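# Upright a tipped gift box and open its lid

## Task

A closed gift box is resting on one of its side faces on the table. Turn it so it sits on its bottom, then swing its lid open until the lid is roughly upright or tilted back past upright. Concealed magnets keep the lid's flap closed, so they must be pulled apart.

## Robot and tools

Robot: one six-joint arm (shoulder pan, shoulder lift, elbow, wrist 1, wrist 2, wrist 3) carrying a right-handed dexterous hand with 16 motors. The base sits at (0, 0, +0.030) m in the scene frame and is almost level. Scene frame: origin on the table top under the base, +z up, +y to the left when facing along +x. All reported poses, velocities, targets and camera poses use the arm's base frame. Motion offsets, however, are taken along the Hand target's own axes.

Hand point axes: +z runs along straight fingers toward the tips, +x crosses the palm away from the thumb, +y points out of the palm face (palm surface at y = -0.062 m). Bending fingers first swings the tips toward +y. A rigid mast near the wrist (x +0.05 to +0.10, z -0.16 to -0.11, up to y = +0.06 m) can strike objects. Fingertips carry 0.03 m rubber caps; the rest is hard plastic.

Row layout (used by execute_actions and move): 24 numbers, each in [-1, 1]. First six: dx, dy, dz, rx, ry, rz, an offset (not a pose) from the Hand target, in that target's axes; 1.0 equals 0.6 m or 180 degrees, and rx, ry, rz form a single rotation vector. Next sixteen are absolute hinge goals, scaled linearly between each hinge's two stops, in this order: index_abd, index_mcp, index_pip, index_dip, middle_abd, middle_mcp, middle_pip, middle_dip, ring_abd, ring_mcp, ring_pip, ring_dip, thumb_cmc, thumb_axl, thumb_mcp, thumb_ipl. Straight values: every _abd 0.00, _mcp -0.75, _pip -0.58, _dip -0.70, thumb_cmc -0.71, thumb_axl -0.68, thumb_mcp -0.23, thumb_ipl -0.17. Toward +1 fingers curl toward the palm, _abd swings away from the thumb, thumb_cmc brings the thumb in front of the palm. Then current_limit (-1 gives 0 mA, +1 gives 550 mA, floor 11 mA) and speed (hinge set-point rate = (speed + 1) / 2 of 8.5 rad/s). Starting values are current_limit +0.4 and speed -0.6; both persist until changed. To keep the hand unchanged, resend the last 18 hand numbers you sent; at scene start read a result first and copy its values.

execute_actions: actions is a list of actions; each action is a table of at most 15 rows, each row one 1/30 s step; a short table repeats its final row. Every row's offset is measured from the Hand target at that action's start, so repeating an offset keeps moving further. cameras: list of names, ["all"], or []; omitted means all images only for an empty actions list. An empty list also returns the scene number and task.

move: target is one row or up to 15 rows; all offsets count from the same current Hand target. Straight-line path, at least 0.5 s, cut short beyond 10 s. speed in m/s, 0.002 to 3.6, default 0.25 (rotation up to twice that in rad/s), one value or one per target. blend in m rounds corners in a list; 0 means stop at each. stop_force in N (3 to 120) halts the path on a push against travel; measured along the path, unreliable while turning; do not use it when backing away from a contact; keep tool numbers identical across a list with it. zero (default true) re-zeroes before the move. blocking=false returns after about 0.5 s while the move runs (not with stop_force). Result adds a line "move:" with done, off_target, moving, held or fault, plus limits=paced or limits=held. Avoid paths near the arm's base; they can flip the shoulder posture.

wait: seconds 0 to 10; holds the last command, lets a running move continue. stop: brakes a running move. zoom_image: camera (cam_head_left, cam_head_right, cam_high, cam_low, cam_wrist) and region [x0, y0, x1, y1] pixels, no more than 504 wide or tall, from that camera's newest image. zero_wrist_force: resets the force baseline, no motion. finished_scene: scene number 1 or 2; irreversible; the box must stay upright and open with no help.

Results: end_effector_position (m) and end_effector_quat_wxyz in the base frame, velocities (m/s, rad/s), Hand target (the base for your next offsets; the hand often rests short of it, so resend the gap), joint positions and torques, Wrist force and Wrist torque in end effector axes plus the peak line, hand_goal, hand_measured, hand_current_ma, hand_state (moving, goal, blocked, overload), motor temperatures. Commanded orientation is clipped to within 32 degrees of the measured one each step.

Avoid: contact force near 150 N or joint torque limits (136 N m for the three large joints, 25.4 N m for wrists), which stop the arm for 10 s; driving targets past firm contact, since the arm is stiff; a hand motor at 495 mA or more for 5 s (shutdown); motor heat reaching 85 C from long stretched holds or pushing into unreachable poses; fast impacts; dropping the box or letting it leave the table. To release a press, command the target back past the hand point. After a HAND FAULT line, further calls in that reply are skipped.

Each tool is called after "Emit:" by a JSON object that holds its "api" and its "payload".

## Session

Emit:
{"api": "execute_actions", "payload": {"actions": []}}

Scene clock: 0.00 s.
end_effector_position=(+0.4285, +0.0547, +0.2768) hand_goal=(+0.000, -0.754, -0.576, -0.696, +0.000, -0.754, -0.576, -0.696, +0.000, -0.754, -0.576, -0.696, -0.714, -0.678, -0.226, -0.168) hand_measured=(+0.000, -0.754, -0.576, -0.696, +0.000, -0.754, -0.576, -0.696, +0.000, -0.754, -0.576, -0.696, -0.714, -0.678, -0.226, -0.168) hand_current_ma=(+0, +0, +0, +0, +0, +0, +0, +0, +0, +0, +0, +0, +0, +0, +0, +0) hand_state=(goal, goal, goal, goal, goal, goal, goal, goal, goal, goal, goal, goal, goal, goal, goal, goal) hand_current_limit=0.40 hand_speed=-0.60 end_effector_quat_wxyz=(-0.356, +0.640, -0.666, +0.139)
Joint positions: [-0.513 -1.892 2.232 -2.462 -0.98 2.839]
Joint velocities: within noise
Joint torques (N m): no reading
Motor temperatures (°C): [28 35 29 34 29 29]
Wrist force (N): no reading
Wrist torque (N m): no reading
Wrist force, peak (N): no reading
Hand target: +0.4285, +0.0547, +0.2768; -0.356, +0.640, -0.666, +0.139
camera_calibration:
cam_wrist: T_world_to_cam=[[-0.501332, 0.847442, -0.174666, 0.25525], [-0.070007, 0.161478, 0.98439, -0.286374], [0.862418, 0.505734, -0.0216272, -0.267322], [0, 0, 0, 1]] pos_world=[0.33846, -0.0348732, 0.320706]

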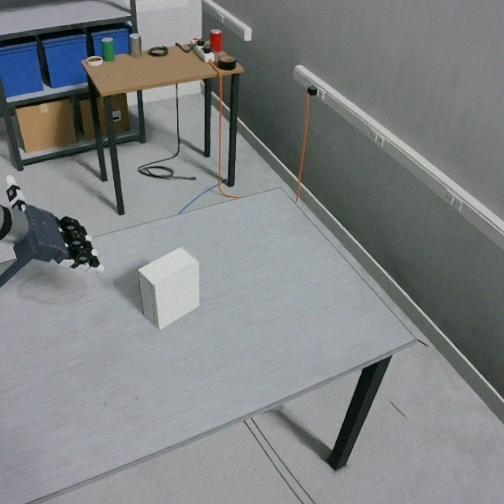

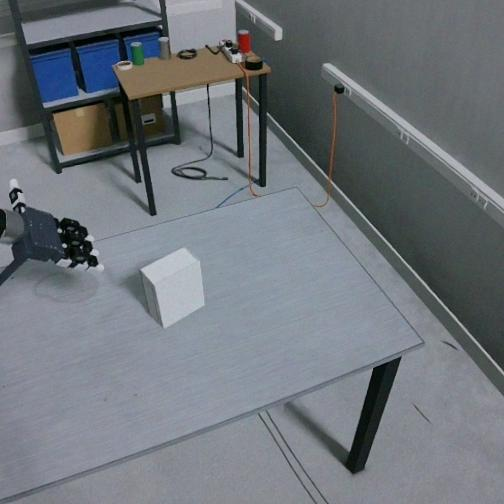

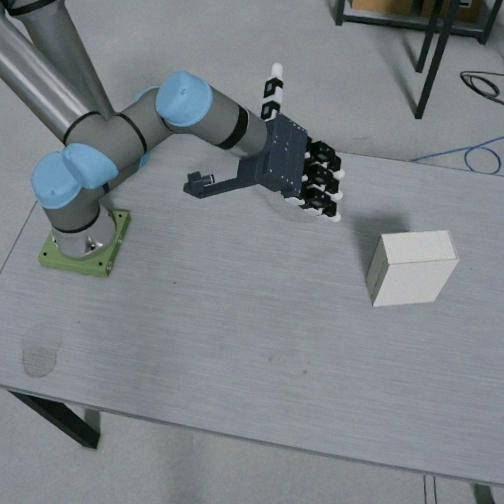

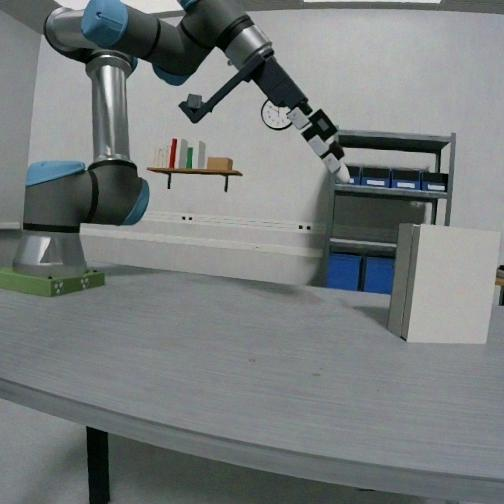

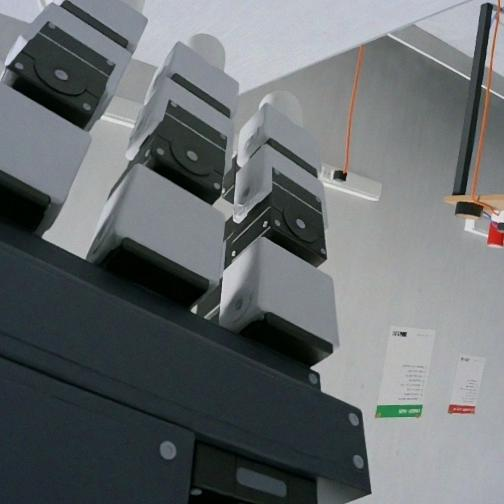

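Emit:
{"api": "zoom_image", "payload": {"camera": "cam_low", "region": [370, 210, 504, 360]}}

Emit:
{"api": "zoom_image", "payload": {"camera": "cam_high", "region": [350, 215, 475, 320]}}

Emit:
{"api": "zoom_image", "payload": {"camera": "cam_head_left", "region": [120, 235, 220, 340]}}

Emit:
{"api": "zoom_image", "payload": {"camera": "cam_head_right", "region": [120, 235, 220, 340]}}

Scaled by 3.360.

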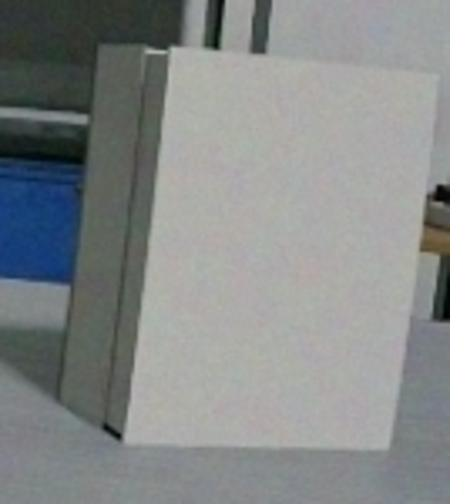

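Scaled by 4.032.

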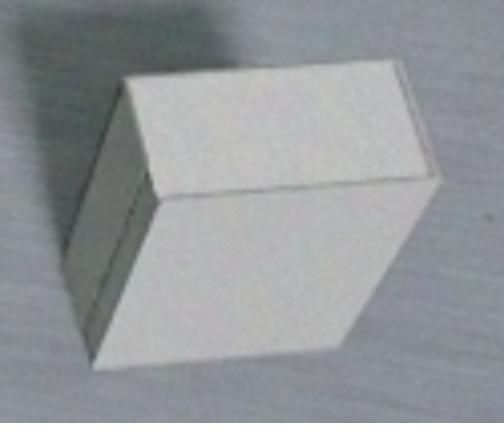

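Scaled by 4.800.

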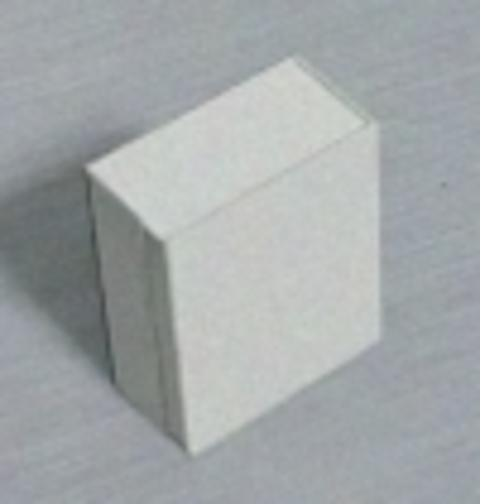

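Scaled by 4.800.

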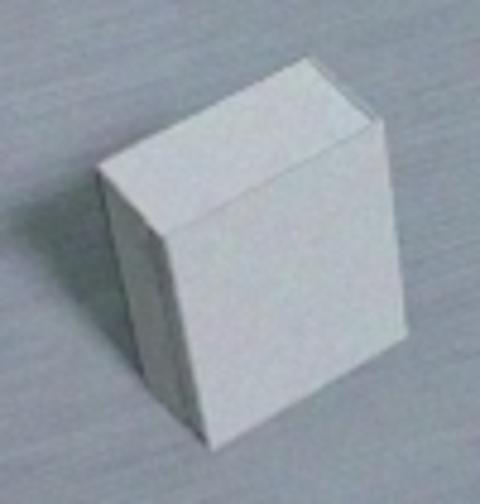

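Emit:
{"api": "zoom_image", "payload": {"camera": "cam_high", "region": [362, 225, 412, 275]}}

Emit:
{"api": "zoom_image", "payload": {"camera": "cam_low", "region": [385, 215, 435, 265]}}

Emit:
{"api": "zoom_image", "payload": {"camera": "cam_low", "region": [380, 305, 430, 355]}}

Emit:
{"api": "zoom_image", "payload": {"camera": "cam_high", "region": [430, 220, 470, 280]}}

Scaled by 10.080.

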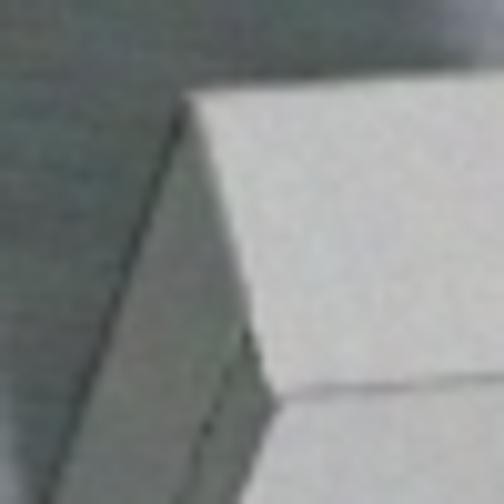

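Scaled by 10.080.

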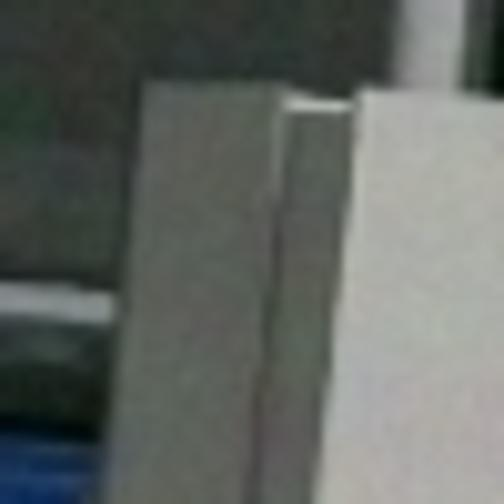

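Scaled by 10.080.

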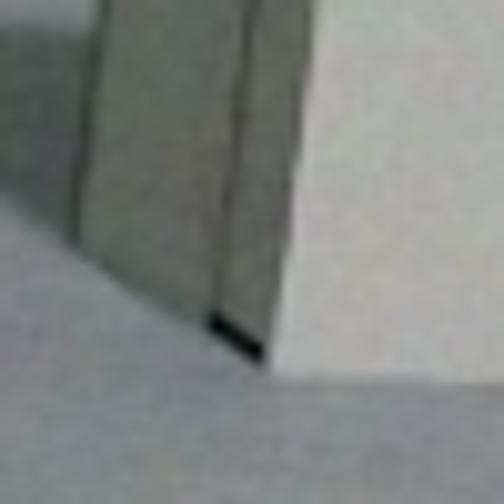

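Scaled by 8.400.

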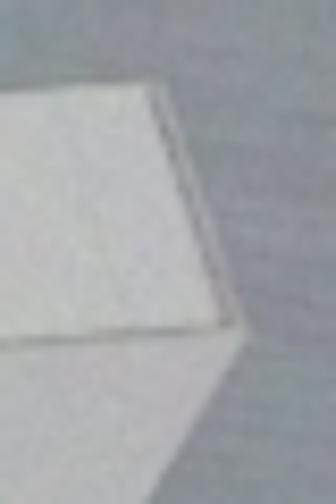

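Emit:
{"api": "move", "payload": {"target": [[-0.006,-0.2852,0.1597,0.0774,0.3519,0.2523,0,-0.754,-0.576,-0.044,0,-0.754,-0.576,-0.044,0,-0.754,-0.576,-0.044,0.571,-0.678,0.112,-0.168,0.4,-0.6],[0.0688,-0.3695,0.3813,0.0774,0.3519,0.2523,0,-0.754,-0.576,-0.044,0,-0.754,-0.576,-0.044,0,-0.754,-0.576,-0.044,0.571,-0.678,0.112,-0.168,0.4,-0.6]], "speed": [0.35,0.25], "blend": [0.03,0], "cameras": ["cam_low","cam_high"]}}

Scene clock: 267.63 s.
end_effector_position=(+0.7480, +0.0462, +0.2449) hand_goal=(+0.000, -0.754, -0.576, -0.044, +0.000, -0.754, -0.576, -0.044, +0.000, -0.754, -0.576, -0.044, +0.570, -0.678, +0.112, -0.168) hand_measured=(+0.000, -0.750, -0.576, -0.046, +0.000, -0.748, -0.576, -0.046, +0.000, -0.748, -0.576, -0.046, +0.570, -0.678, +0.112, -0.168) hand_current_ma=(+0, +17, -2, -8, +0, +19, -2, -7, +0, +21, -2, -8, -2, +2, +0, +1) hand_state=(goal, goal, goal, goal, goal, goal, goal, goal, goal, goal, goal, goal, goal, goal, goal, goal) hand_current_limit=0.40 hand_speed=-0.60 end_effector_quat_wxyz=(+0.058, -0.139, +0.913, -0.378)
Joint positions: [0.005 -1.031 1.256 -2.081 -2.312 4.303]
Joint torques (N m): [-7.87 -40.8 -32.23 -1.14 -3.05 1.8]
Wrist force (N): [0.0 0.0 -0.8]
Wrist torque (N m): [0.06 0.05 0.07]
Wrist force, peak (N): [0.5 -0.6 -1.5]
Hand target: +0.7481, +0.0462, +0.2449; +0.058, -0.139, +0.913, -0.378
Off the commanded pose: 0.000 m, 0 deg.
move: done
Images, in order (width x height): cam_high 504x504, cam_low 504x504.

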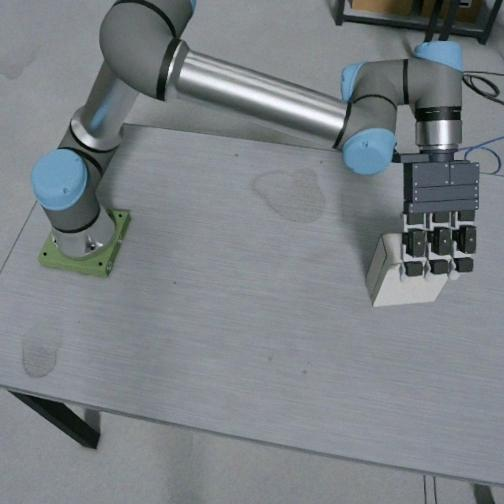

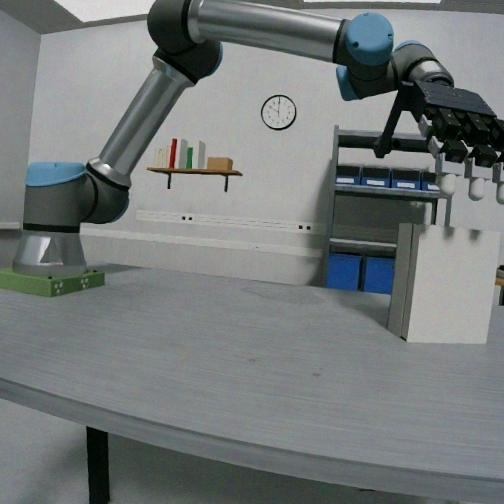

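Emit:
{"api": "zoom_image", "payload": {"camera": "cam_low", "region": [364, 90, 504, 350]}}

Emit:
{"api": "zoom_image", "payload": {"camera": "cam_high", "region": [350, 140, 500, 320]}}

Scaled by 1.938.

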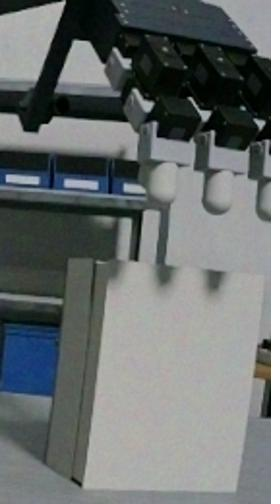

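Scaled by 2.800.

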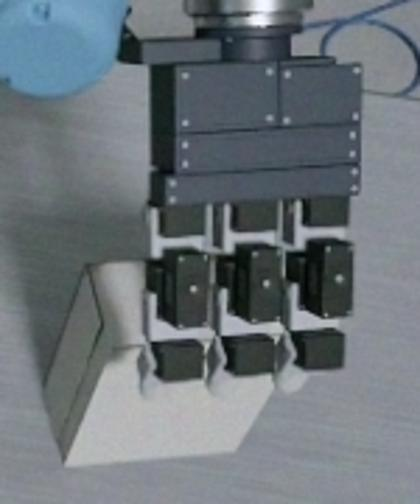

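Emit:
{"api": "move", "payload": {"target": [0,0.1378,0.1025,0,0,0,0,-0.754,-0.576,-0.044,0,-0.754,-0.576,-0.044,0,-0.754,-0.576,-0.044,0.571,-0.678,0.112,-0.168,0.4,-0.6], "speed": 0.08, "stop_force": 5, "cameras": ["cam_low","cam_high"]}}

Emit:
{"api": "zoom_image", "payload": {"camera": "cam_low", "region": [354, 150, 504, 350]}}

Emit:
{"api": "zoom_image", "payload": {"camera": "cam_high", "region": [350, 180, 500, 330]}}

Scene clock: 345.27 s.
end_effector_position=(+0.7436, +0.0606, +0.1429) hand_goal=(+0.000, -0.754, -0.576, -0.044, +0.000, -0.754, -0.576, -0.044, +0.000, -0.754, -0.576, -0.044, +0.570, -0.678, +0.112, -0.168) hand_measured=(+0.000, -0.750, -0.576, -0.046, +0.000, -0.748, -0.576, -0.046, +0.000, -0.748, -0.576, -0.046, +0.570, -0.678, +0.112, -0.168) hand_current_ma=(+0, +17, -2, -8, +0, +19, -2, -7, +0, +21, -2, -8, -2, +2, +0, +1) hand_state=(goal, goal, goal, goal, goal, goal, goal, goal, goal, goal, goal, goal, goal, goal, goal, goal) hand_current_limit=0.40 hand_speed=-0.60 end_effector_quat_wxyz=(+0.058, -0.139, +0.913, -0.378)
Joint positions: [0.026 -0.955 1.403 -2.286 -2.318 4.331]
Joint torques (N m): [4.5 -43.21 -8.35 -4.19 -3.05 1.78]
Wrist force (N): [0.4 -0.2 -0.5]
Wrist torque (N m): [-0.01 0.01 0.07]
Wrist force, peak (N): [0.5 -0.2 -1.0]
Hand target: +0.7436, +0.0606, +0.1429; +0.058, -0.139, +0.913, -0.378
Off the commanded pose: 0.000 m, 0 deg.
move: done
Images, in order (width x height): cam_high 504x504, cam_low 504x504.

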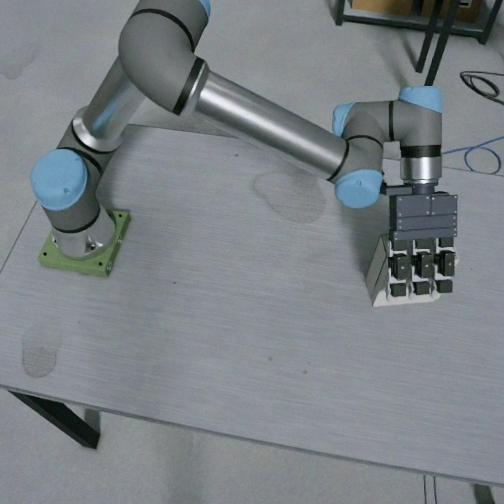

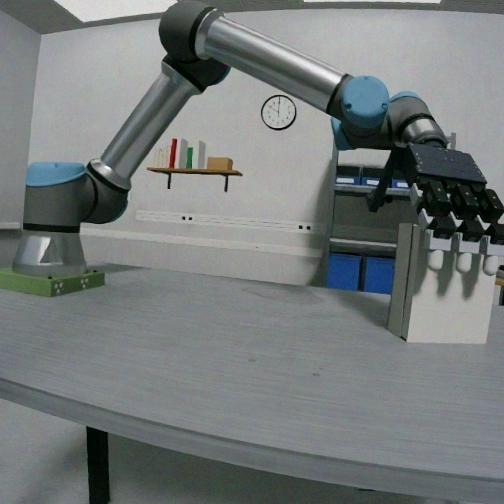

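Scaled by 2.520.

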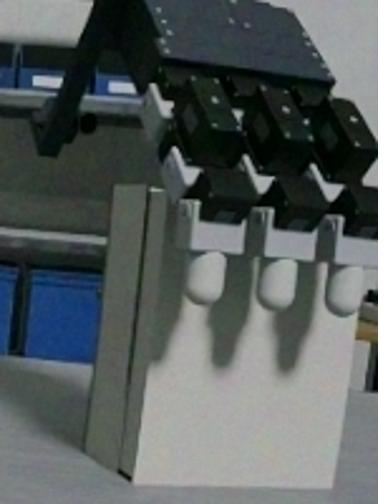

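Scaled by 3.360.

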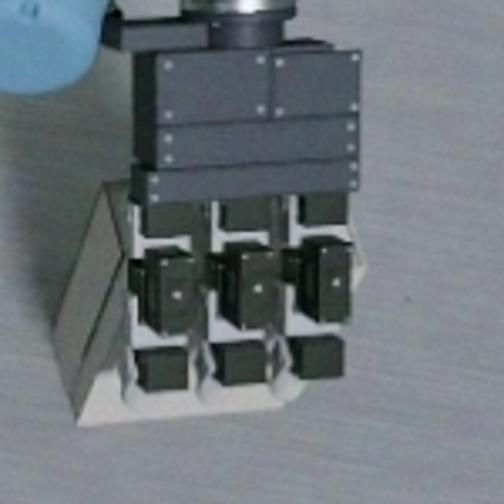

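Emit:
{"api": "move", "payload": {"target": [-0.0133,0,0,0,0,0,0,-0.754,-0.576,-0.044,0,-0.754,-0.576,-0.044,0,-0.754,-0.576,-0.044,0.571,-0.678,0.112,-0.168,0.4,-0.6], "speed": 0.1}}

Emit:
{"api": "move", "payload": {"target": [0,0,0,0,0,0,0,-0.64,-0.576,0.3,0,-0.64,-0.576,0.3,0,-0.64,-0.576,0.3,0.571,-0.678,0.52,-0.168,-0.2,-0.8], "cameras": ["cam_low","cam_high"]}}

Emit:
{"api": "zoom_image", "payload": {"camera": "cam_low", "region": [354, 150, 504, 350]}}

Scene clock: 371.50 s.
end_effector_position=(+0.7511, +0.0629, +0.1429) hand_goal=(+0.000, -0.754, -0.576, -0.044, +0.000, -0.754, -0.576, -0.044, +0.000, -0.754, -0.576, -0.044, +0.570, -0.678, +0.112, -0.168) hand_measured=(+0.000, -0.750, -0.576, -0.046, +0.000, -0.748, -0.576, -0.046, +0.000, -0.748, -0.576, -0.046, +0.570, -0.678, +0.112, -0.168) hand_current_ma=(+0, +17, -2, -8, +0, +19, -2, -7, +0, +21, -2, -8, -2, +2, +0, +1) hand_state=(goal, goal, goal, goal, goal, goal, goal, goal, goal, goal, goal, goal, goal, goal, goal, goal) hand_current_limit=0.40 hand_speed=-0.60 end_effector_quat_wxyz=(+0.058, -0.139, +0.913, -0.378)
Joint positions: [0.029 -0.938 1.374 -2.27 -2.319 4.335]
Joint torques (N m): [4.68 -43.27 -33.49 -1.16 -3.18 1.81]
Wrist force (N): [0.5 0.1 -0.8]
Wrist torque (N m): [0.07 0.00 0.09]
Wrist force, peak (N): [0.7 -0.1 -0.9]
Hand target: +0.7512, +0.0630, +0.1429; +0.058, -0.139, +0.913, -0.378
Off the commanded pose: 0.000 m, 0 deg.
move: done

Scene clock: 372.27 s.
end_effector_position=(+0.7512, +0.0630, +0.1429) hand_goal=(+0.000, -0.640, -0.576, +0.300, +0.000, -0.640, -0.576, +0.300, +0.000, -0.640, -0.576, +0.300, +0.570, -0.678, +0.520, -0.168) hand_measured=(+0.000, -0.638, -0.576, +0.298, +0.000, -0.636, -0.576, +0.296, +0.000, -0.636, -0.576, +0.294, +0.570, -0.678, +0.374, -0.176) hand_current_ma=(+0, +8, -2, -9, +0, +14, -2, -13, +0, +16, -2, -20, -2, +2, -220, -33) hand_state=(goal, goal, goal, goal, goal, goal, goal, goal, goal, goal, goal, goal, goal, goal, blocked, goal) hand_current_limit=-0.20 hand_speed=-0.80 end_effector_quat_wxyz=(+0.058, -0.139, +0.913, -0.378)
Joint positions: [0.029 -0.938 1.373 -2.27 -2.319 4.335]
Joint torques (N m): [3.99 -43.97 -31.31 -1.03 -2.49 1.71]
Wrist force (N): [0.6 0.1 -1.6]
Wrist torque (N m): [0.05 -0.04 0.09]
Wrist force, peak (N): [0.6 0.0 -2.0]
Hand target: +0.7512, +0.0630, +0.1429; +0.058, -0.139, +0.913, -0.378
Off the commanded pose: 0.000 m, 0 deg.
move: done
Images, in order (width x height): cam_high 504x504, cam_low 504x504.

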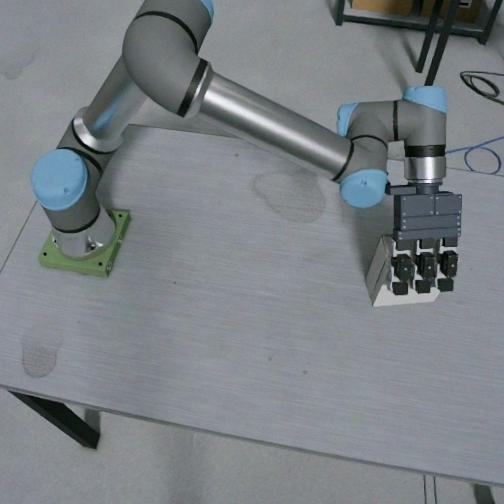

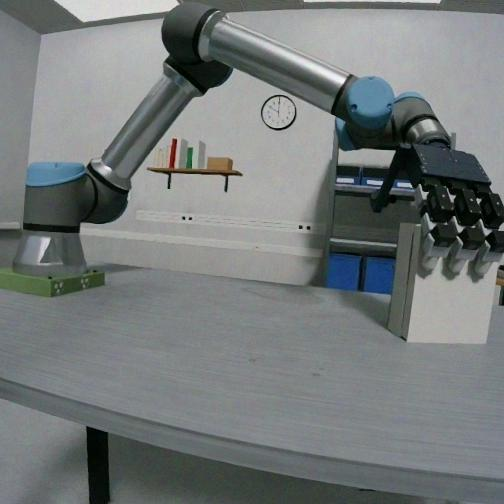

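Scaled by 2.520.

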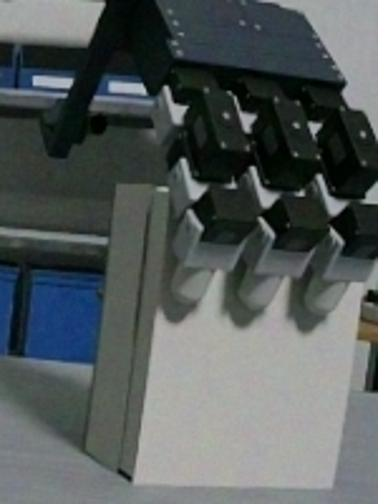

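Emit:
{"api": "move", "payload": {"target": [0,0,0,0,0,0,0,-0.54,-0.576,0.3,0,-0.54,-0.576,0.3,0,-0.54,-0.576,0.3,0.571,-0.678,0.52,-0.168,0,-0.85], "cameras": ["cam_low"]}}

Emit:
{"api": "zoom_image", "payload": {"camera": "cam_low", "region": [354, 150, 504, 350]}}

Scene clock: 385.33 s.
end_effector_position=(+0.7512, +0.0630, +0.1429) hand_goal=(+0.000, -0.540, -0.576, +0.300, +0.000, -0.540, -0.576, +0.300, +0.000, -0.540, -0.576, +0.300, +0.570, -0.678, +0.520, -0.168) hand_measured=(+0.002, -0.602, -0.592, +0.298, +0.002, -0.592, -0.586, +0.296, +0.000, -0.582, -0.584, +0.294, +0.560, -0.688, +0.366, -0.194) hand_current_ma=(+4, -275, -60, -9, +2, -233, -36, -13, +1, -179, -26, -20, -35, -40, -275, -137) hand_state=(goal, blocked, goal, goal, goal, blocked, goal, goal, goal, blocked, goal, goal, goal, goal, blocked, blocked) hand_current_limit=0.00 hand_speed=-0.85 end_effector_quat_wxyz=(+0.058, -0.139, +0.913, -0.378)
Joint positions: [0.029 -0.938 1.373 -2.27 -2.319 4.335]
Joint torques (N m): [-2.53 -44.02 -25.85 -1.9 -0.76 0.18]
Wrist force (N): [0.3 -3.5 -1.7]
Wrist torque (N m): [0.31 0.04 -0.04]
Wrist force, peak (N): [0.3 -3.6 -1.6]
Hand target: +0.7512, +0.0630, +0.1429; +0.058, -0.139, +0.913, -0.378
Off the commanded pose: 0.000 m, 0 deg.
move: done
Images, in order (width x height): cam_low 504x504.

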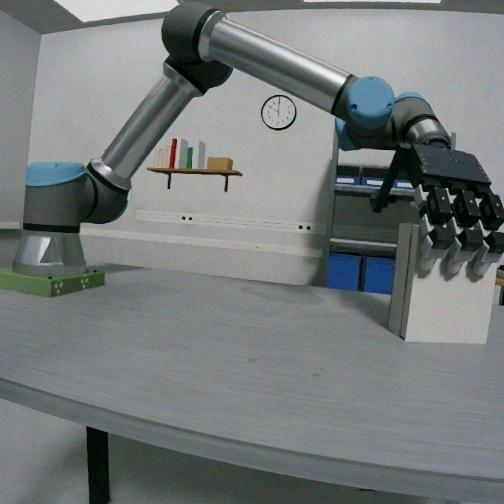

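Scaled by 2.520.

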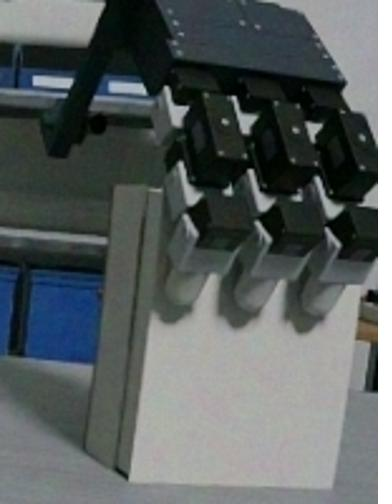

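Emit:
{"api": "move", "payload": {"target": [0.191,0.0418,-0.0418,0,0,0,0,-0.54,-0.576,0.3,0,-0.54,-0.576,0.3,0,-0.54,-0.576,0.3,0.571,-0.678,0.52,-0.168,0.1,-0.85], "speed": 0.08, "stop_force": 25, "cameras": ["cam_low","cam_high"]}}

Emit:
{"api": "zoom_image", "payload": {"camera": "cam_low", "region": [304, 150, 504, 370]}}

Scene clock: 436.80 s.
end_effector_position=(+0.6312, +0.0627, +0.1430) hand_goal=(+0.000, -0.540, -0.576, +0.300, +0.000, -0.540, -0.576, +0.300, +0.000, -0.540, -0.576, +0.300, +0.570, -0.678, +0.520, -0.168) hand_measured=(+0.002, -0.592, -0.594, +0.290, +0.002, -0.578, -0.588, +0.292, +0.000, -0.562, -0.584, +0.294, +0.554, -0.692, +0.364, -0.196) hand_current_ma=(+7, -232, -68, -33, +3, -164, -41, -26, +1, -91, -26, -22, -58, -66, -303, -148) hand_state=(goal, blocked, goal, goal, goal, blocked, goal, goal, goal, blocked, goal, goal, goal, goal, blocked, blocked) hand_current_limit=0.10 hand_speed=-0.85 end_effector_quat_wxyz=(+0.058, -0.139, +0.913, -0.378)
Joint positions: [0.034 -1.184 1.767 -2.413 -2.32 4.342]
Joint torques (N m): [4.99 -48.81 -6.48 -4.02 0.46 -1.68]
Wrist force (N): [0.0 0.2 0.1]
Wrist torque (N m): [0.11 -0.03 0.05]
Wrist force, peak (N): [-0.9 -3.8 -1.8]
Hand target: +0.6312, +0.0627, +0.1430; +0.058, -0.139, +0.913, -0.378
Off the commanded pose: 0.000 m, 0 deg.
move: done
Images, in order (width x height): cam_high 504x504, cam_low 504x504.

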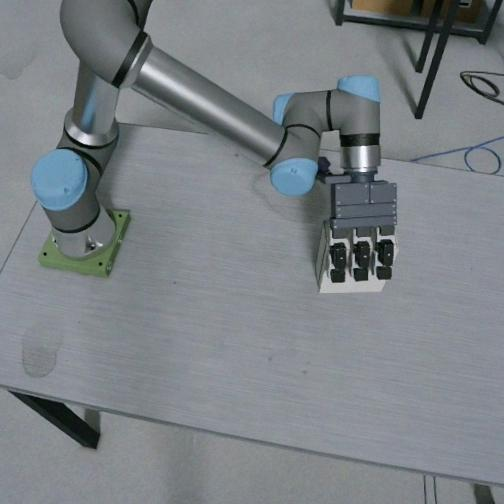

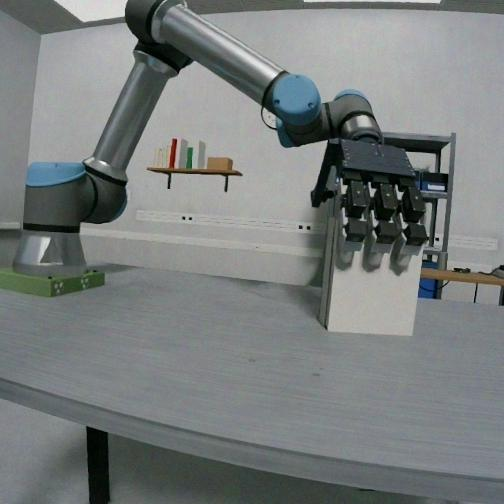

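Scaled by 2.291.

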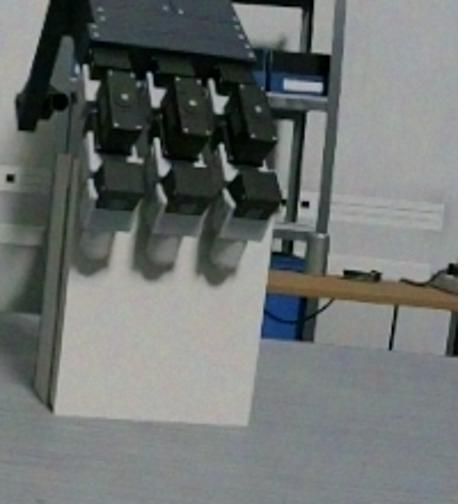

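Emit:
{"api": "move", "payload": {"target": [[0,-0.0515,0.0322,-0.0694,0,0,0,-0.54,-0.576,0.3,0,-0.54,-0.576,0.3,0,-0.54,-0.576,0.3,0.571,-0.678,0.52,-0.168,0.1,-0.85],[0,-0.0947,0.0749,-0.1389,0,0,0,-0.54,-0.576,0.3,0,-0.54,-0.576,0.3,0,-0.54,-0.576,0.3,0.571,-0.678,0.52,-0.168,0.1,-0.85],[0,-0.1278,0.1257,-0.2083,0,0,0,-0.54,-0.576,0.3,0,-0.54,-0.576,0.3,0,-0.54,-0.576,0.3,0.571,-0.678,0.52,-0.168,0.1,-0.85],[0,-0.1489,0.1826,-0.2778,0,0,0,-0.54,-0.576,0.3,0,-0.54,-0.576,0.3,0,-0.54,-0.576,0.3,0.571,-0.678,0.52,-0.168,0.1,-0.85]], "speed": 0.1, "blend": [0.01,0.01,0.01,0], "cameras": ["cam_low","cam_high"]}}

Emit:
{"api": "zoom_image", "payload": {"camera": "cam_low", "region": [304, 150, 504, 370]}}

Scene clock: 468.77 s.
end_effector_position=(+0.6731, -0.0715, +0.1286) hand_goal=(+0.000, -0.540, -0.576, +0.300, +0.000, -0.540, -0.576, +0.300, +0.000, -0.540, -0.576, +0.300, +0.570, -0.678, +0.520, -0.168) hand_measured=(+0.002, -0.582, -0.580, +0.296, +0.000, -0.564, -0.588, +0.294, +0.000, -0.556, -0.584, +0.294, +0.578, -0.672, +0.330, -0.196) hand_current_ma=(+3, -178, -11, -10, +2, -99, -42, -18, +1, -62, -30, -18, +28, +28, -303, -149) hand_state=(goal, blocked, goal, goal, goal, blocked, goal, goal, goal, goal, goal, goal, goal, goal, blocked, blocked) hand_current_limit=0.10 hand_speed=-0.85 end_effector_quat_wxyz=(-0.007, -0.151, +0.988, +0.043)
Joint positions: [-0.445 -0.983 1.405 -1.932 -1.507 3.962]
Joint torques (N m): [-7.13 -43.52 -32.59 -0.28 1.64 -1.92]
Wrist force (N): [0.0 -0.9 -0.9]
Wrist torque (N m): [0.11 -0.05 -0.08]
Wrist force, peak (N): [2.0 -5.0 -7.2]
Hand target: +0.6731, -0.0716, +0.1286; -0.007, -0.151, +0.988, +0.044
Off the commanded pose: 0.000 m, 0 deg.
move: done
Images, in order (width x height): cam_high 504x504, cam_low 504x504.

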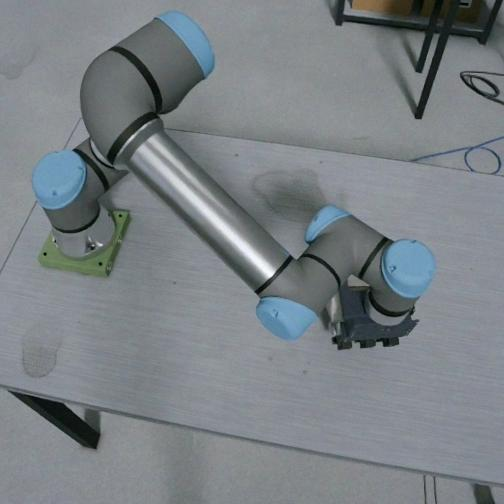

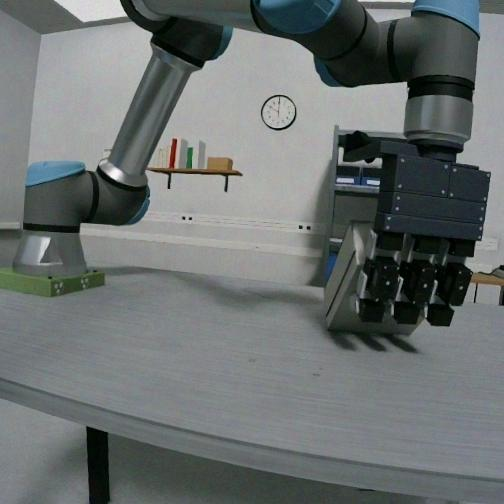

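Scaled by 2.291.

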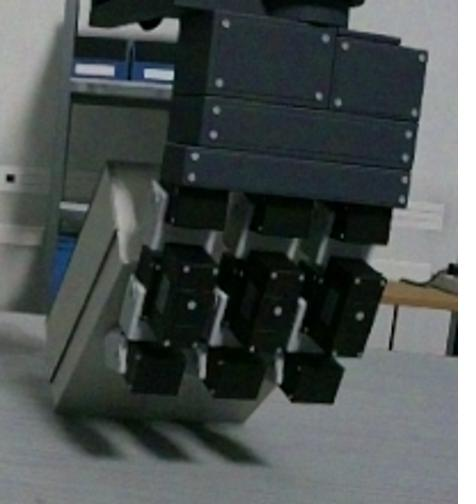

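Emit:
{"api": "move", "payload": {"target": [0,0,0,0,0,0,0,-0.58,-0.576,0.3,0,-0.57,-0.576,0.3,0,-0.56,-0.576,0.3,0.571,-0.678,-0.1,-0.168,0.4,-0.8]}}

Emit:
{"api": "move", "payload": {"target": [[0,-0.0412,0.0298,0.0556,0,0,0,-0.58,-0.576,0.3,0,-0.57,-0.576,0.3,0,-0.56,-0.576,0.3,0.571,-0.678,-0.1,-0.168,0.4,-0.8],[0,-0.0575,0.0842,0.1111,0,0,0,-0.58,-0.576,0.3,0,-0.57,-0.576,0.3,0,-0.56,-0.576,0.3,0.571,-0.678,-0.1,-0.168,0.4,-0.8]], "speed": 0.06, "blend": [0.01,0], "cameras": ["cam_low","cam_high"]}}

Emit:
{"api": "zoom_image", "payload": {"camera": "cam_low", "region": [304, 150, 504, 370]}}

Scene clock: 561.00 s.
end_effector_position=(+0.6731, -0.0716, +0.1286) hand_goal=(+0.000, -0.580, -0.576, +0.300, +0.000, -0.570, -0.576, +0.300, +0.000, -0.560, -0.576, +0.300, +0.570, -0.678, -0.100, -0.168) hand_measured=(+0.002, -0.590, -0.580, +0.296, +0.000, -0.574, -0.584, +0.294, +0.000, -0.566, -0.584, +0.294, +0.572, -0.676, -0.088, -0.170) hand_current_ma=(+3, -38, -11, -10, +2, -11, -25, -17, +1, -20, -28, -18, +7, +8, +54, -4) hand_state=(goal, goal, goal, goal, goal, goal, goal, goal, goal, goal, goal, goal, goal, goal, goal, goal) hand_current_limit=0.40 hand_speed=-0.80 end_effector_quat_wxyz=(-0.007, -0.151, +0.988, +0.044)
Joint positions: [-0.446 -0.983 1.405 -1.932 -1.506 3.962]
Joint torques (N m): [-6.62 -41.79 -31.54 -0.48 2.2 -1.92]
Wrist force (N): [0.0 -0.6 -1.2]
Wrist torque (N m): [0.14 0.04 -0.08]
Wrist force, peak (N): [0.1 -0.9 -1.6]
Hand target: +0.6731, -0.0716, +0.1286; -0.007, -0.151, +0.988, +0.044
Off the commanded pose: 0.000 m, 0 deg.
move: done

Scene clock: 564.43 s.
end_effector_position=(+0.6820, -0.1001, +0.0753) hand_goal=(+0.000, -0.580, -0.576, +0.300, +0.000, -0.570, -0.576, +0.300, +0.000, -0.560, -0.576, +0.300, +0.570, -0.678, -0.100, -0.168) hand_measured=(+0.002, -0.582, -0.578, +0.296, +0.000, -0.572, -0.578, +0.296, +0.000, -0.562, -0.582, +0.294, +0.572, -0.676, -0.090, -0.170) hand_current_ma=(+3, -3, -9, -10, +2, -4, -7, -9, +1, -3, -20, -20, +7, +8, +49, -4) hand_state=(goal, goal, goal, goal, goal, goal, goal, goal, goal, goal, goal, goal, goal, goal, goal, goal) hand_current_limit=0.40 hand_speed=-0.80 end_effector_quat_wxyz=(+0.019, -0.150, +0.980, -0.128)
Joint positions: [-0.388 -0.976 1.547 -2.31 -1.771 4.005]
Joint torques (N m): [4.71 -41.84 -4.85 -4.35 -2.12 1.84]
Wrist force (N): [0.1 0.8 0.0]
Wrist torque (N m): [0.14 -0.10 -0.03]
Wrist force, peak (N): [0.1 -0.8 -1.6]
Hand target: +0.6820, -0.1001, +0.0752; +0.019, -0.150, +0.980, -0.129
Off the commanded pose: 0.000 m, 0 deg.
move: done
Images, in order (width x height): cam_high 504x504, cam_low 504x504.

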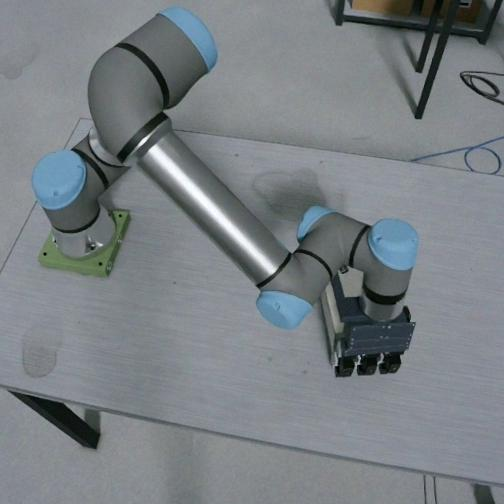

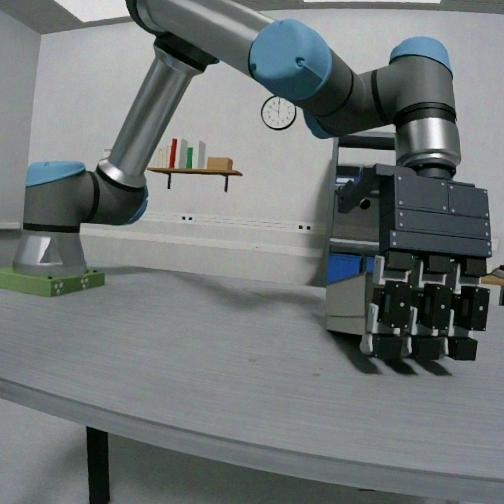

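Scaled by 2.291.

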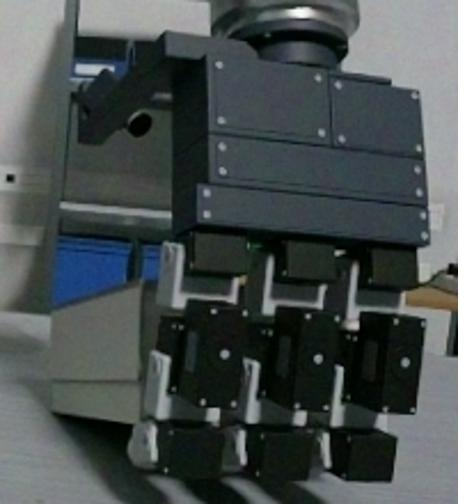

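Emit:
{"api": "move", "payload": {"target": [[0,0.0022,0.008,0,0,0,0,-0.58,-0.576,0.3,0,-0.57,-0.576,0.3,0,-0.56,-0.576,0.3,0.571,-0.678,-0.1,-0.168,0.4,-0.8],[0,-0.0328,0.0192,0,0,0,0,-0.58,-0.576,0.3,0,-0.57,-0.576,0.3,0,-0.56,-0.576,0.3,0.571,-0.678,-0.1,-0.168,0.4,-0.8],[0,-0.1271,0.041,0,0,0,0,-0.58,-0.576,0.3,0,-0.57,-0.576,0.3,0,-0.56,-0.576,0.3,0.571,-0.678,-0.1,-0.168,0.4,-0.8]], "speed": [0.04,0.03,0.04], "blend": [0.001,0.003,0], "cameras": ["cam_low","cam_high"]}}

Emit:
{"api": "zoom_image", "payload": {"camera": "cam_low", "region": [304, 150, 504, 370]}}

Scene clock: 582.37 s.
end_effector_position=(+0.7059, -0.1764, +0.0711) hand_goal=(+0.000, -0.580, -0.576, +0.300, +0.000, -0.570, -0.576, +0.300, +0.000, -0.560, -0.576, +0.300, +0.570, -0.678, -0.100, -0.168) hand_measured=(+0.002, -0.580, -0.578, +0.296, +0.000, -0.570, -0.578, +0.298, +0.000, -0.560, -0.582, +0.294, +0.572, -0.676, -0.090, -0.170) hand_current_ma=(+3, -2, -8, -10, +2, -3, -7, -9, +1, -1, -20, -20, +7, +8, +48, -4) hand_state=(goal, goal, goal, goal, goal, goal, goal, goal, goal, goal, goal, goal, goal, goal, goal, goal) hand_current_limit=0.40 hand_speed=-0.80 end_effector_quat_wxyz=(+0.019, -0.150, +0.980, -0.129)
Joint positions: [-0.474 -0.883 1.402 -2.274 -1.756 3.918]
Joint torques (N m): [-7.53 -45.82 -28.39 -1.01 1.49 -1.88]
Wrist force (N): [-0.1 1.0 -0.1]
Wrist torque (N m): [0.11 -0.06 0.03]
Wrist force, peak (N): [0.1 1.3 0.1]
Hand target: +0.7059, -0.1765, +0.0711; +0.019, -0.150, +0.980, -0.129
Off the commanded pose: 0.000 m, 0 deg.
move: done
Images, in order (width x height): cam_high 504x504, cam_low 504x504.

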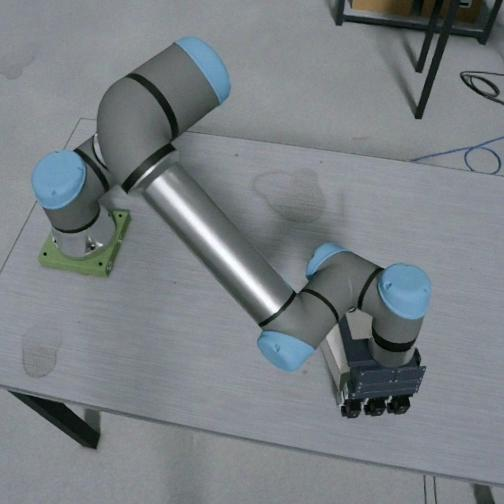

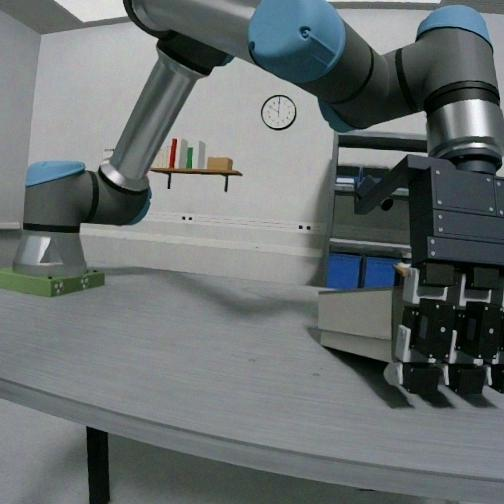

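Scaled by 2.291.

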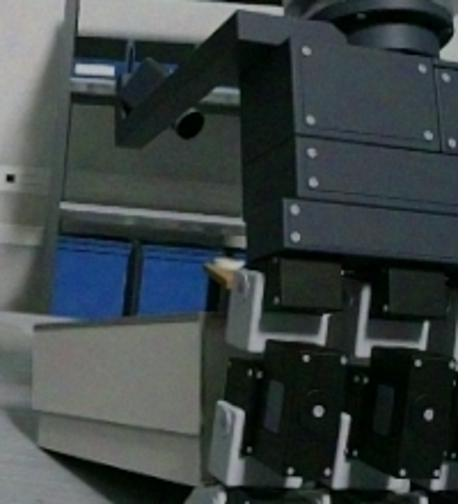

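Emit:
{"api": "wait", "payload": {"seconds": 0.1, "cameras": ["cam_head_left","cam_low","cam_high"]}}

Emit:
{"api": "zoom_image", "payload": {"camera": "cam_head_left", "region": [80, 220, 220, 360]}}

Emit:
{"api": "zoom_image", "payload": {"camera": "cam_low", "region": [310, 270, 430, 390]}}

Emit:
{"api": "zoom_image", "payload": {"camera": "cam_high", "region": [310, 290, 440, 420]}}

Scene clock: 599.80 s.
end_effector_position=(+0.7059, -0.1765, +0.0711) hand_goal=(+0.000, -0.580, -0.576, +0.300, +0.000, -0.570, -0.576, +0.300, +0.000, -0.560, -0.576, +0.300, +0.570, -0.678, -0.100, -0.168) hand_measured=(+0.002, -0.580, -0.578, +0.296, +0.000, -0.570, -0.578, +0.298, +0.000, -0.560, -0.582, +0.294, +0.572, -0.676, -0.090, -0.170) hand_current_ma=(+3, -2, -8, -10, +2, -3, -7, -9, +1, -1, -20, -20, +7, +8, +48, -4) hand_state=(goal, goal, goal, goal, goal, goal, goal, goal, goal, goal, goal, goal, goal, goal, goal, goal) hand_current_limit=0.40 hand_speed=-0.80 end_effector_quat_wxyz=(+0.019, -0.150, +0.980, -0.129)
Joint positions: [-0.474 -0.883 1.401 -2.274 -1.756 3.918]
Joint torques (N m): [-8.61 -45.08 -31.4 -1.13 1.46 -1.75]
Wrist force (N): [-0.1 0.7 -0.3]
Wrist torque (N m): [0.09 -0.06 0.02]
Wrist force, peak (N): [0.1 1.0 -0.4]
Hand target: +0.7059, -0.1765, +0.0711; +0.019, -0.150, +0.980, -0.129
Off the commanded pose: 0.000 m, 0 deg.
wait: 0.10 s; at rest from the start
Images, in order (width x height): cam_head_left 504x504, cam_high 504x504, cam_low 504x504.

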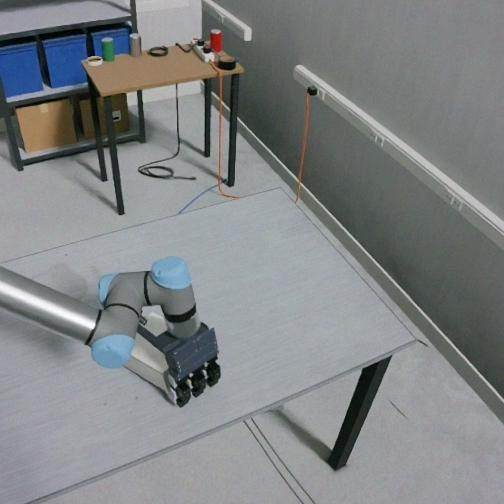

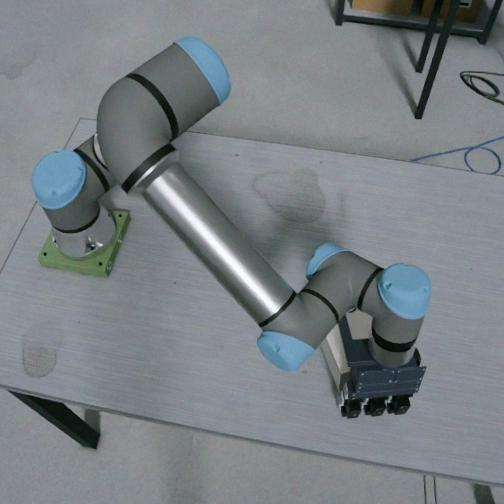

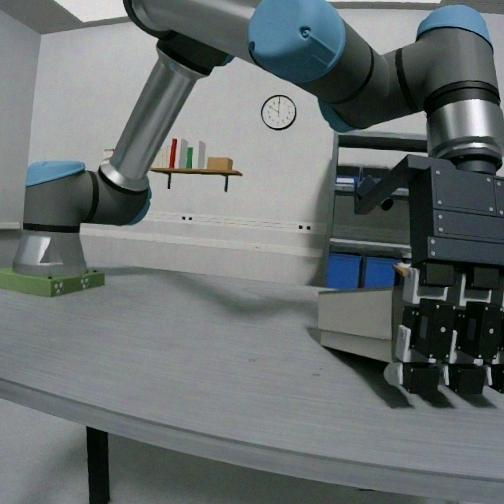

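Scaled by 3.600.

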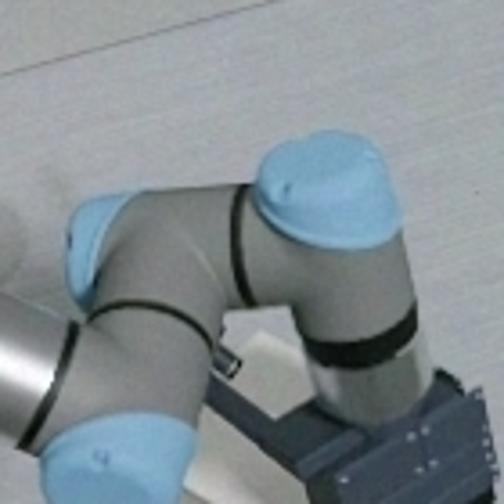

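Scaled by 4.200.

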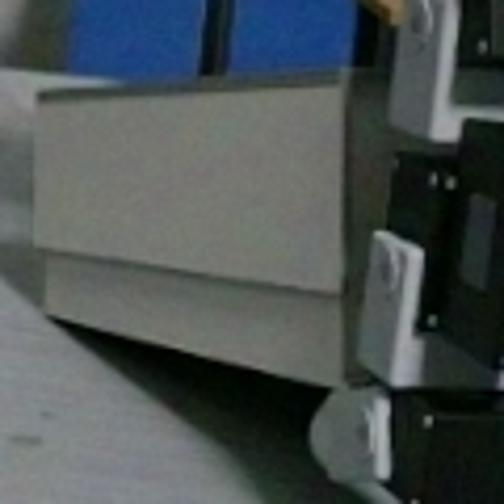

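Scaled by 3.877.

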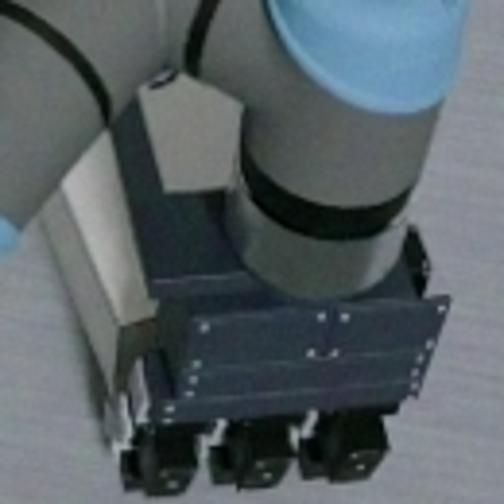

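Emit:
{"api": "move", "payload": {"target": [0,0.0043,0.0161,0,0,0,0,-0.58,-0.576,0.3,0,-0.57,-0.576,0.3,0,-0.56,-0.576,0.3,0.571,-0.678,-0.1,-0.168,0.4,-0.8], "speed": 0.015, "stop_force": 4}}

Emit:
{"api": "move", "payload": {"target": [0,-0.0805,0.0206,0,0,0,0,-0.58,-0.576,0.3,0,-0.57,-0.576,0.3,0,-0.56,-0.576,0.3,0.571,-0.678,-0.1,-0.168,0.4,-0.8], "speed": 0.5, "cameras": ["cam_low","cam_high"]}}

Emit:
{"api": "zoom_image", "payload": {"camera": "cam_low", "region": [310, 270, 450, 410]}}

Scene clock: 621.20 s.
end_effector_position=(+0.7059, -0.1765, +0.0611) hand_goal=(+0.000, -0.580, -0.576, +0.300, +0.000, -0.570, -0.576, +0.300, +0.000, -0.560, -0.576, +0.300, +0.570, -0.678, -0.100, -0.168) hand_measured=(+0.002, -0.580, -0.578, +0.298, +0.000, -0.570, -0.578, +0.298, +0.000, -0.564, -0.582, +0.294, +0.572, -0.676, -0.090, -0.170) hand_current_ma=(+3, -2, -8, -6, +2, -3, -7, -9, +1, -15, -20, -20, +7, +8, +48, -4) hand_state=(goal, goal, goal, goal, goal, goal, goal, goal, goal, goal, goal, goal, goal, goal, goal, goal) hand_current_limit=0.40 hand_speed=-0.80 end_effector_quat_wxyz=(+0.019, -0.150, +0.980, -0.129)
Joint positions: [-0.474 -0.871 1.409 -2.294 -1.756 3.918]
Joint torques (N m): [-7.39 -45.46 -7.16 -4.04 1.12 -1.77]
Wrist force (N): [0.4 -0.4 -0.4]
Wrist torque (N m): [0.10 -0.08 0.01]
Wrist force, peak (N): [0.0 1.1 -0.3]
Hand target: +0.7059, -0.1765, +0.0611; +0.019, -0.150, +0.980, -0.129
Off the commanded pose: 0.000 m, 0 deg.
move: done

Scene clock: 622.27 s.
end_effector_position=(+0.7207, -0.2240, +0.0616) hand_goal=(+0.000, -0.580, -0.576, +0.300, +0.000, -0.570, -0.576, +0.300, +0.000, -0.560, -0.576, +0.300, +0.570, -0.678, -0.100, -0.168) hand_measured=(+0.000, -0.580, -0.576, +0.300, +0.000, -0.570, -0.578, +0.298, +0.000, -0.560, -0.578, +0.296, +0.572, -0.676, -0.090, -0.170) hand_current_ma=(+2, +1, -3, -1, +2, -2, -7, -9, +1, -2, -8, -11, +7, +8, +48, -4) hand_state=(goal, goal, goal, goal, goal, goal, goal, goal, goal, goal, goal, goal, goal, goal, goal, goal) hand_current_limit=0.40 hand_speed=-0.80 end_effector_quat_wxyz=(+0.020, -0.150, +0.980, -0.129)
Joint positions: [-0.522 -0.809 1.296 -2.252 -1.747 3.87]
Joint torques (N m): [-8.19 -47.07 -31.92 -0.89 1.58 -1.62]
Wrist force (N): [-0.2 0.0 -0.9]
Wrist torque (N m): [0.14 0.04 0.01]
Wrist force, peak (N): [-0.1 1.7 -0.3]
Hand target: +0.7208, -0.2241, +0.0616; +0.019, -0.150, +0.980, -0.129
Off the commanded pose: 0.000 m, 0 deg.
move: done
Images, in order (width x height): cam_high 504x504, cam_low 504x504.

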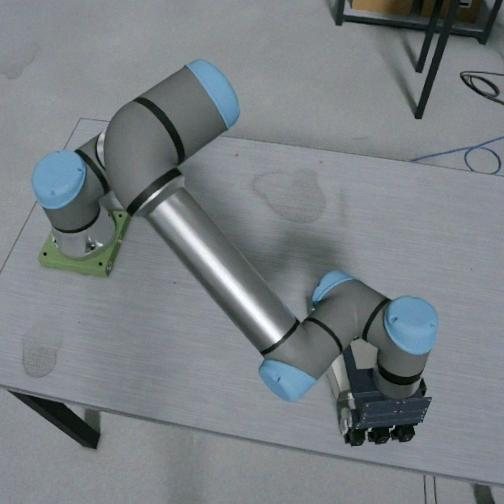

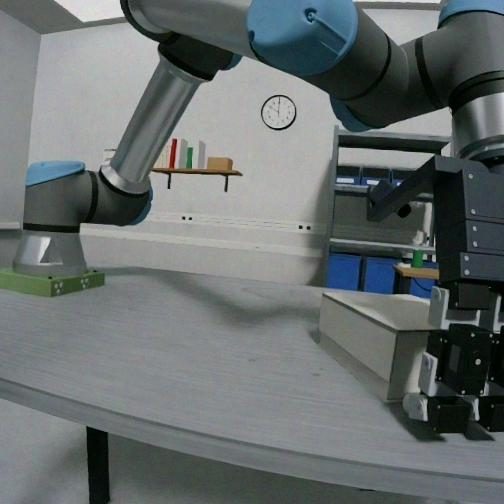

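Scaled by 3.600.

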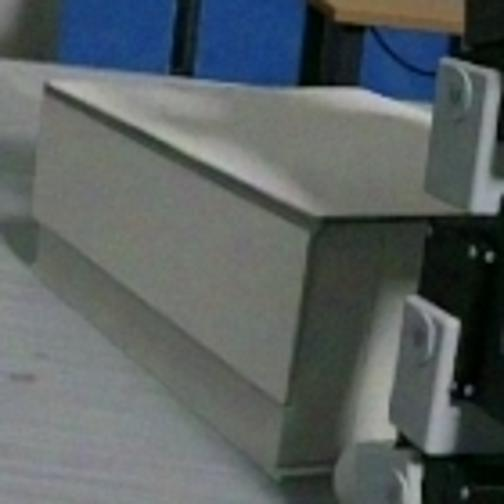

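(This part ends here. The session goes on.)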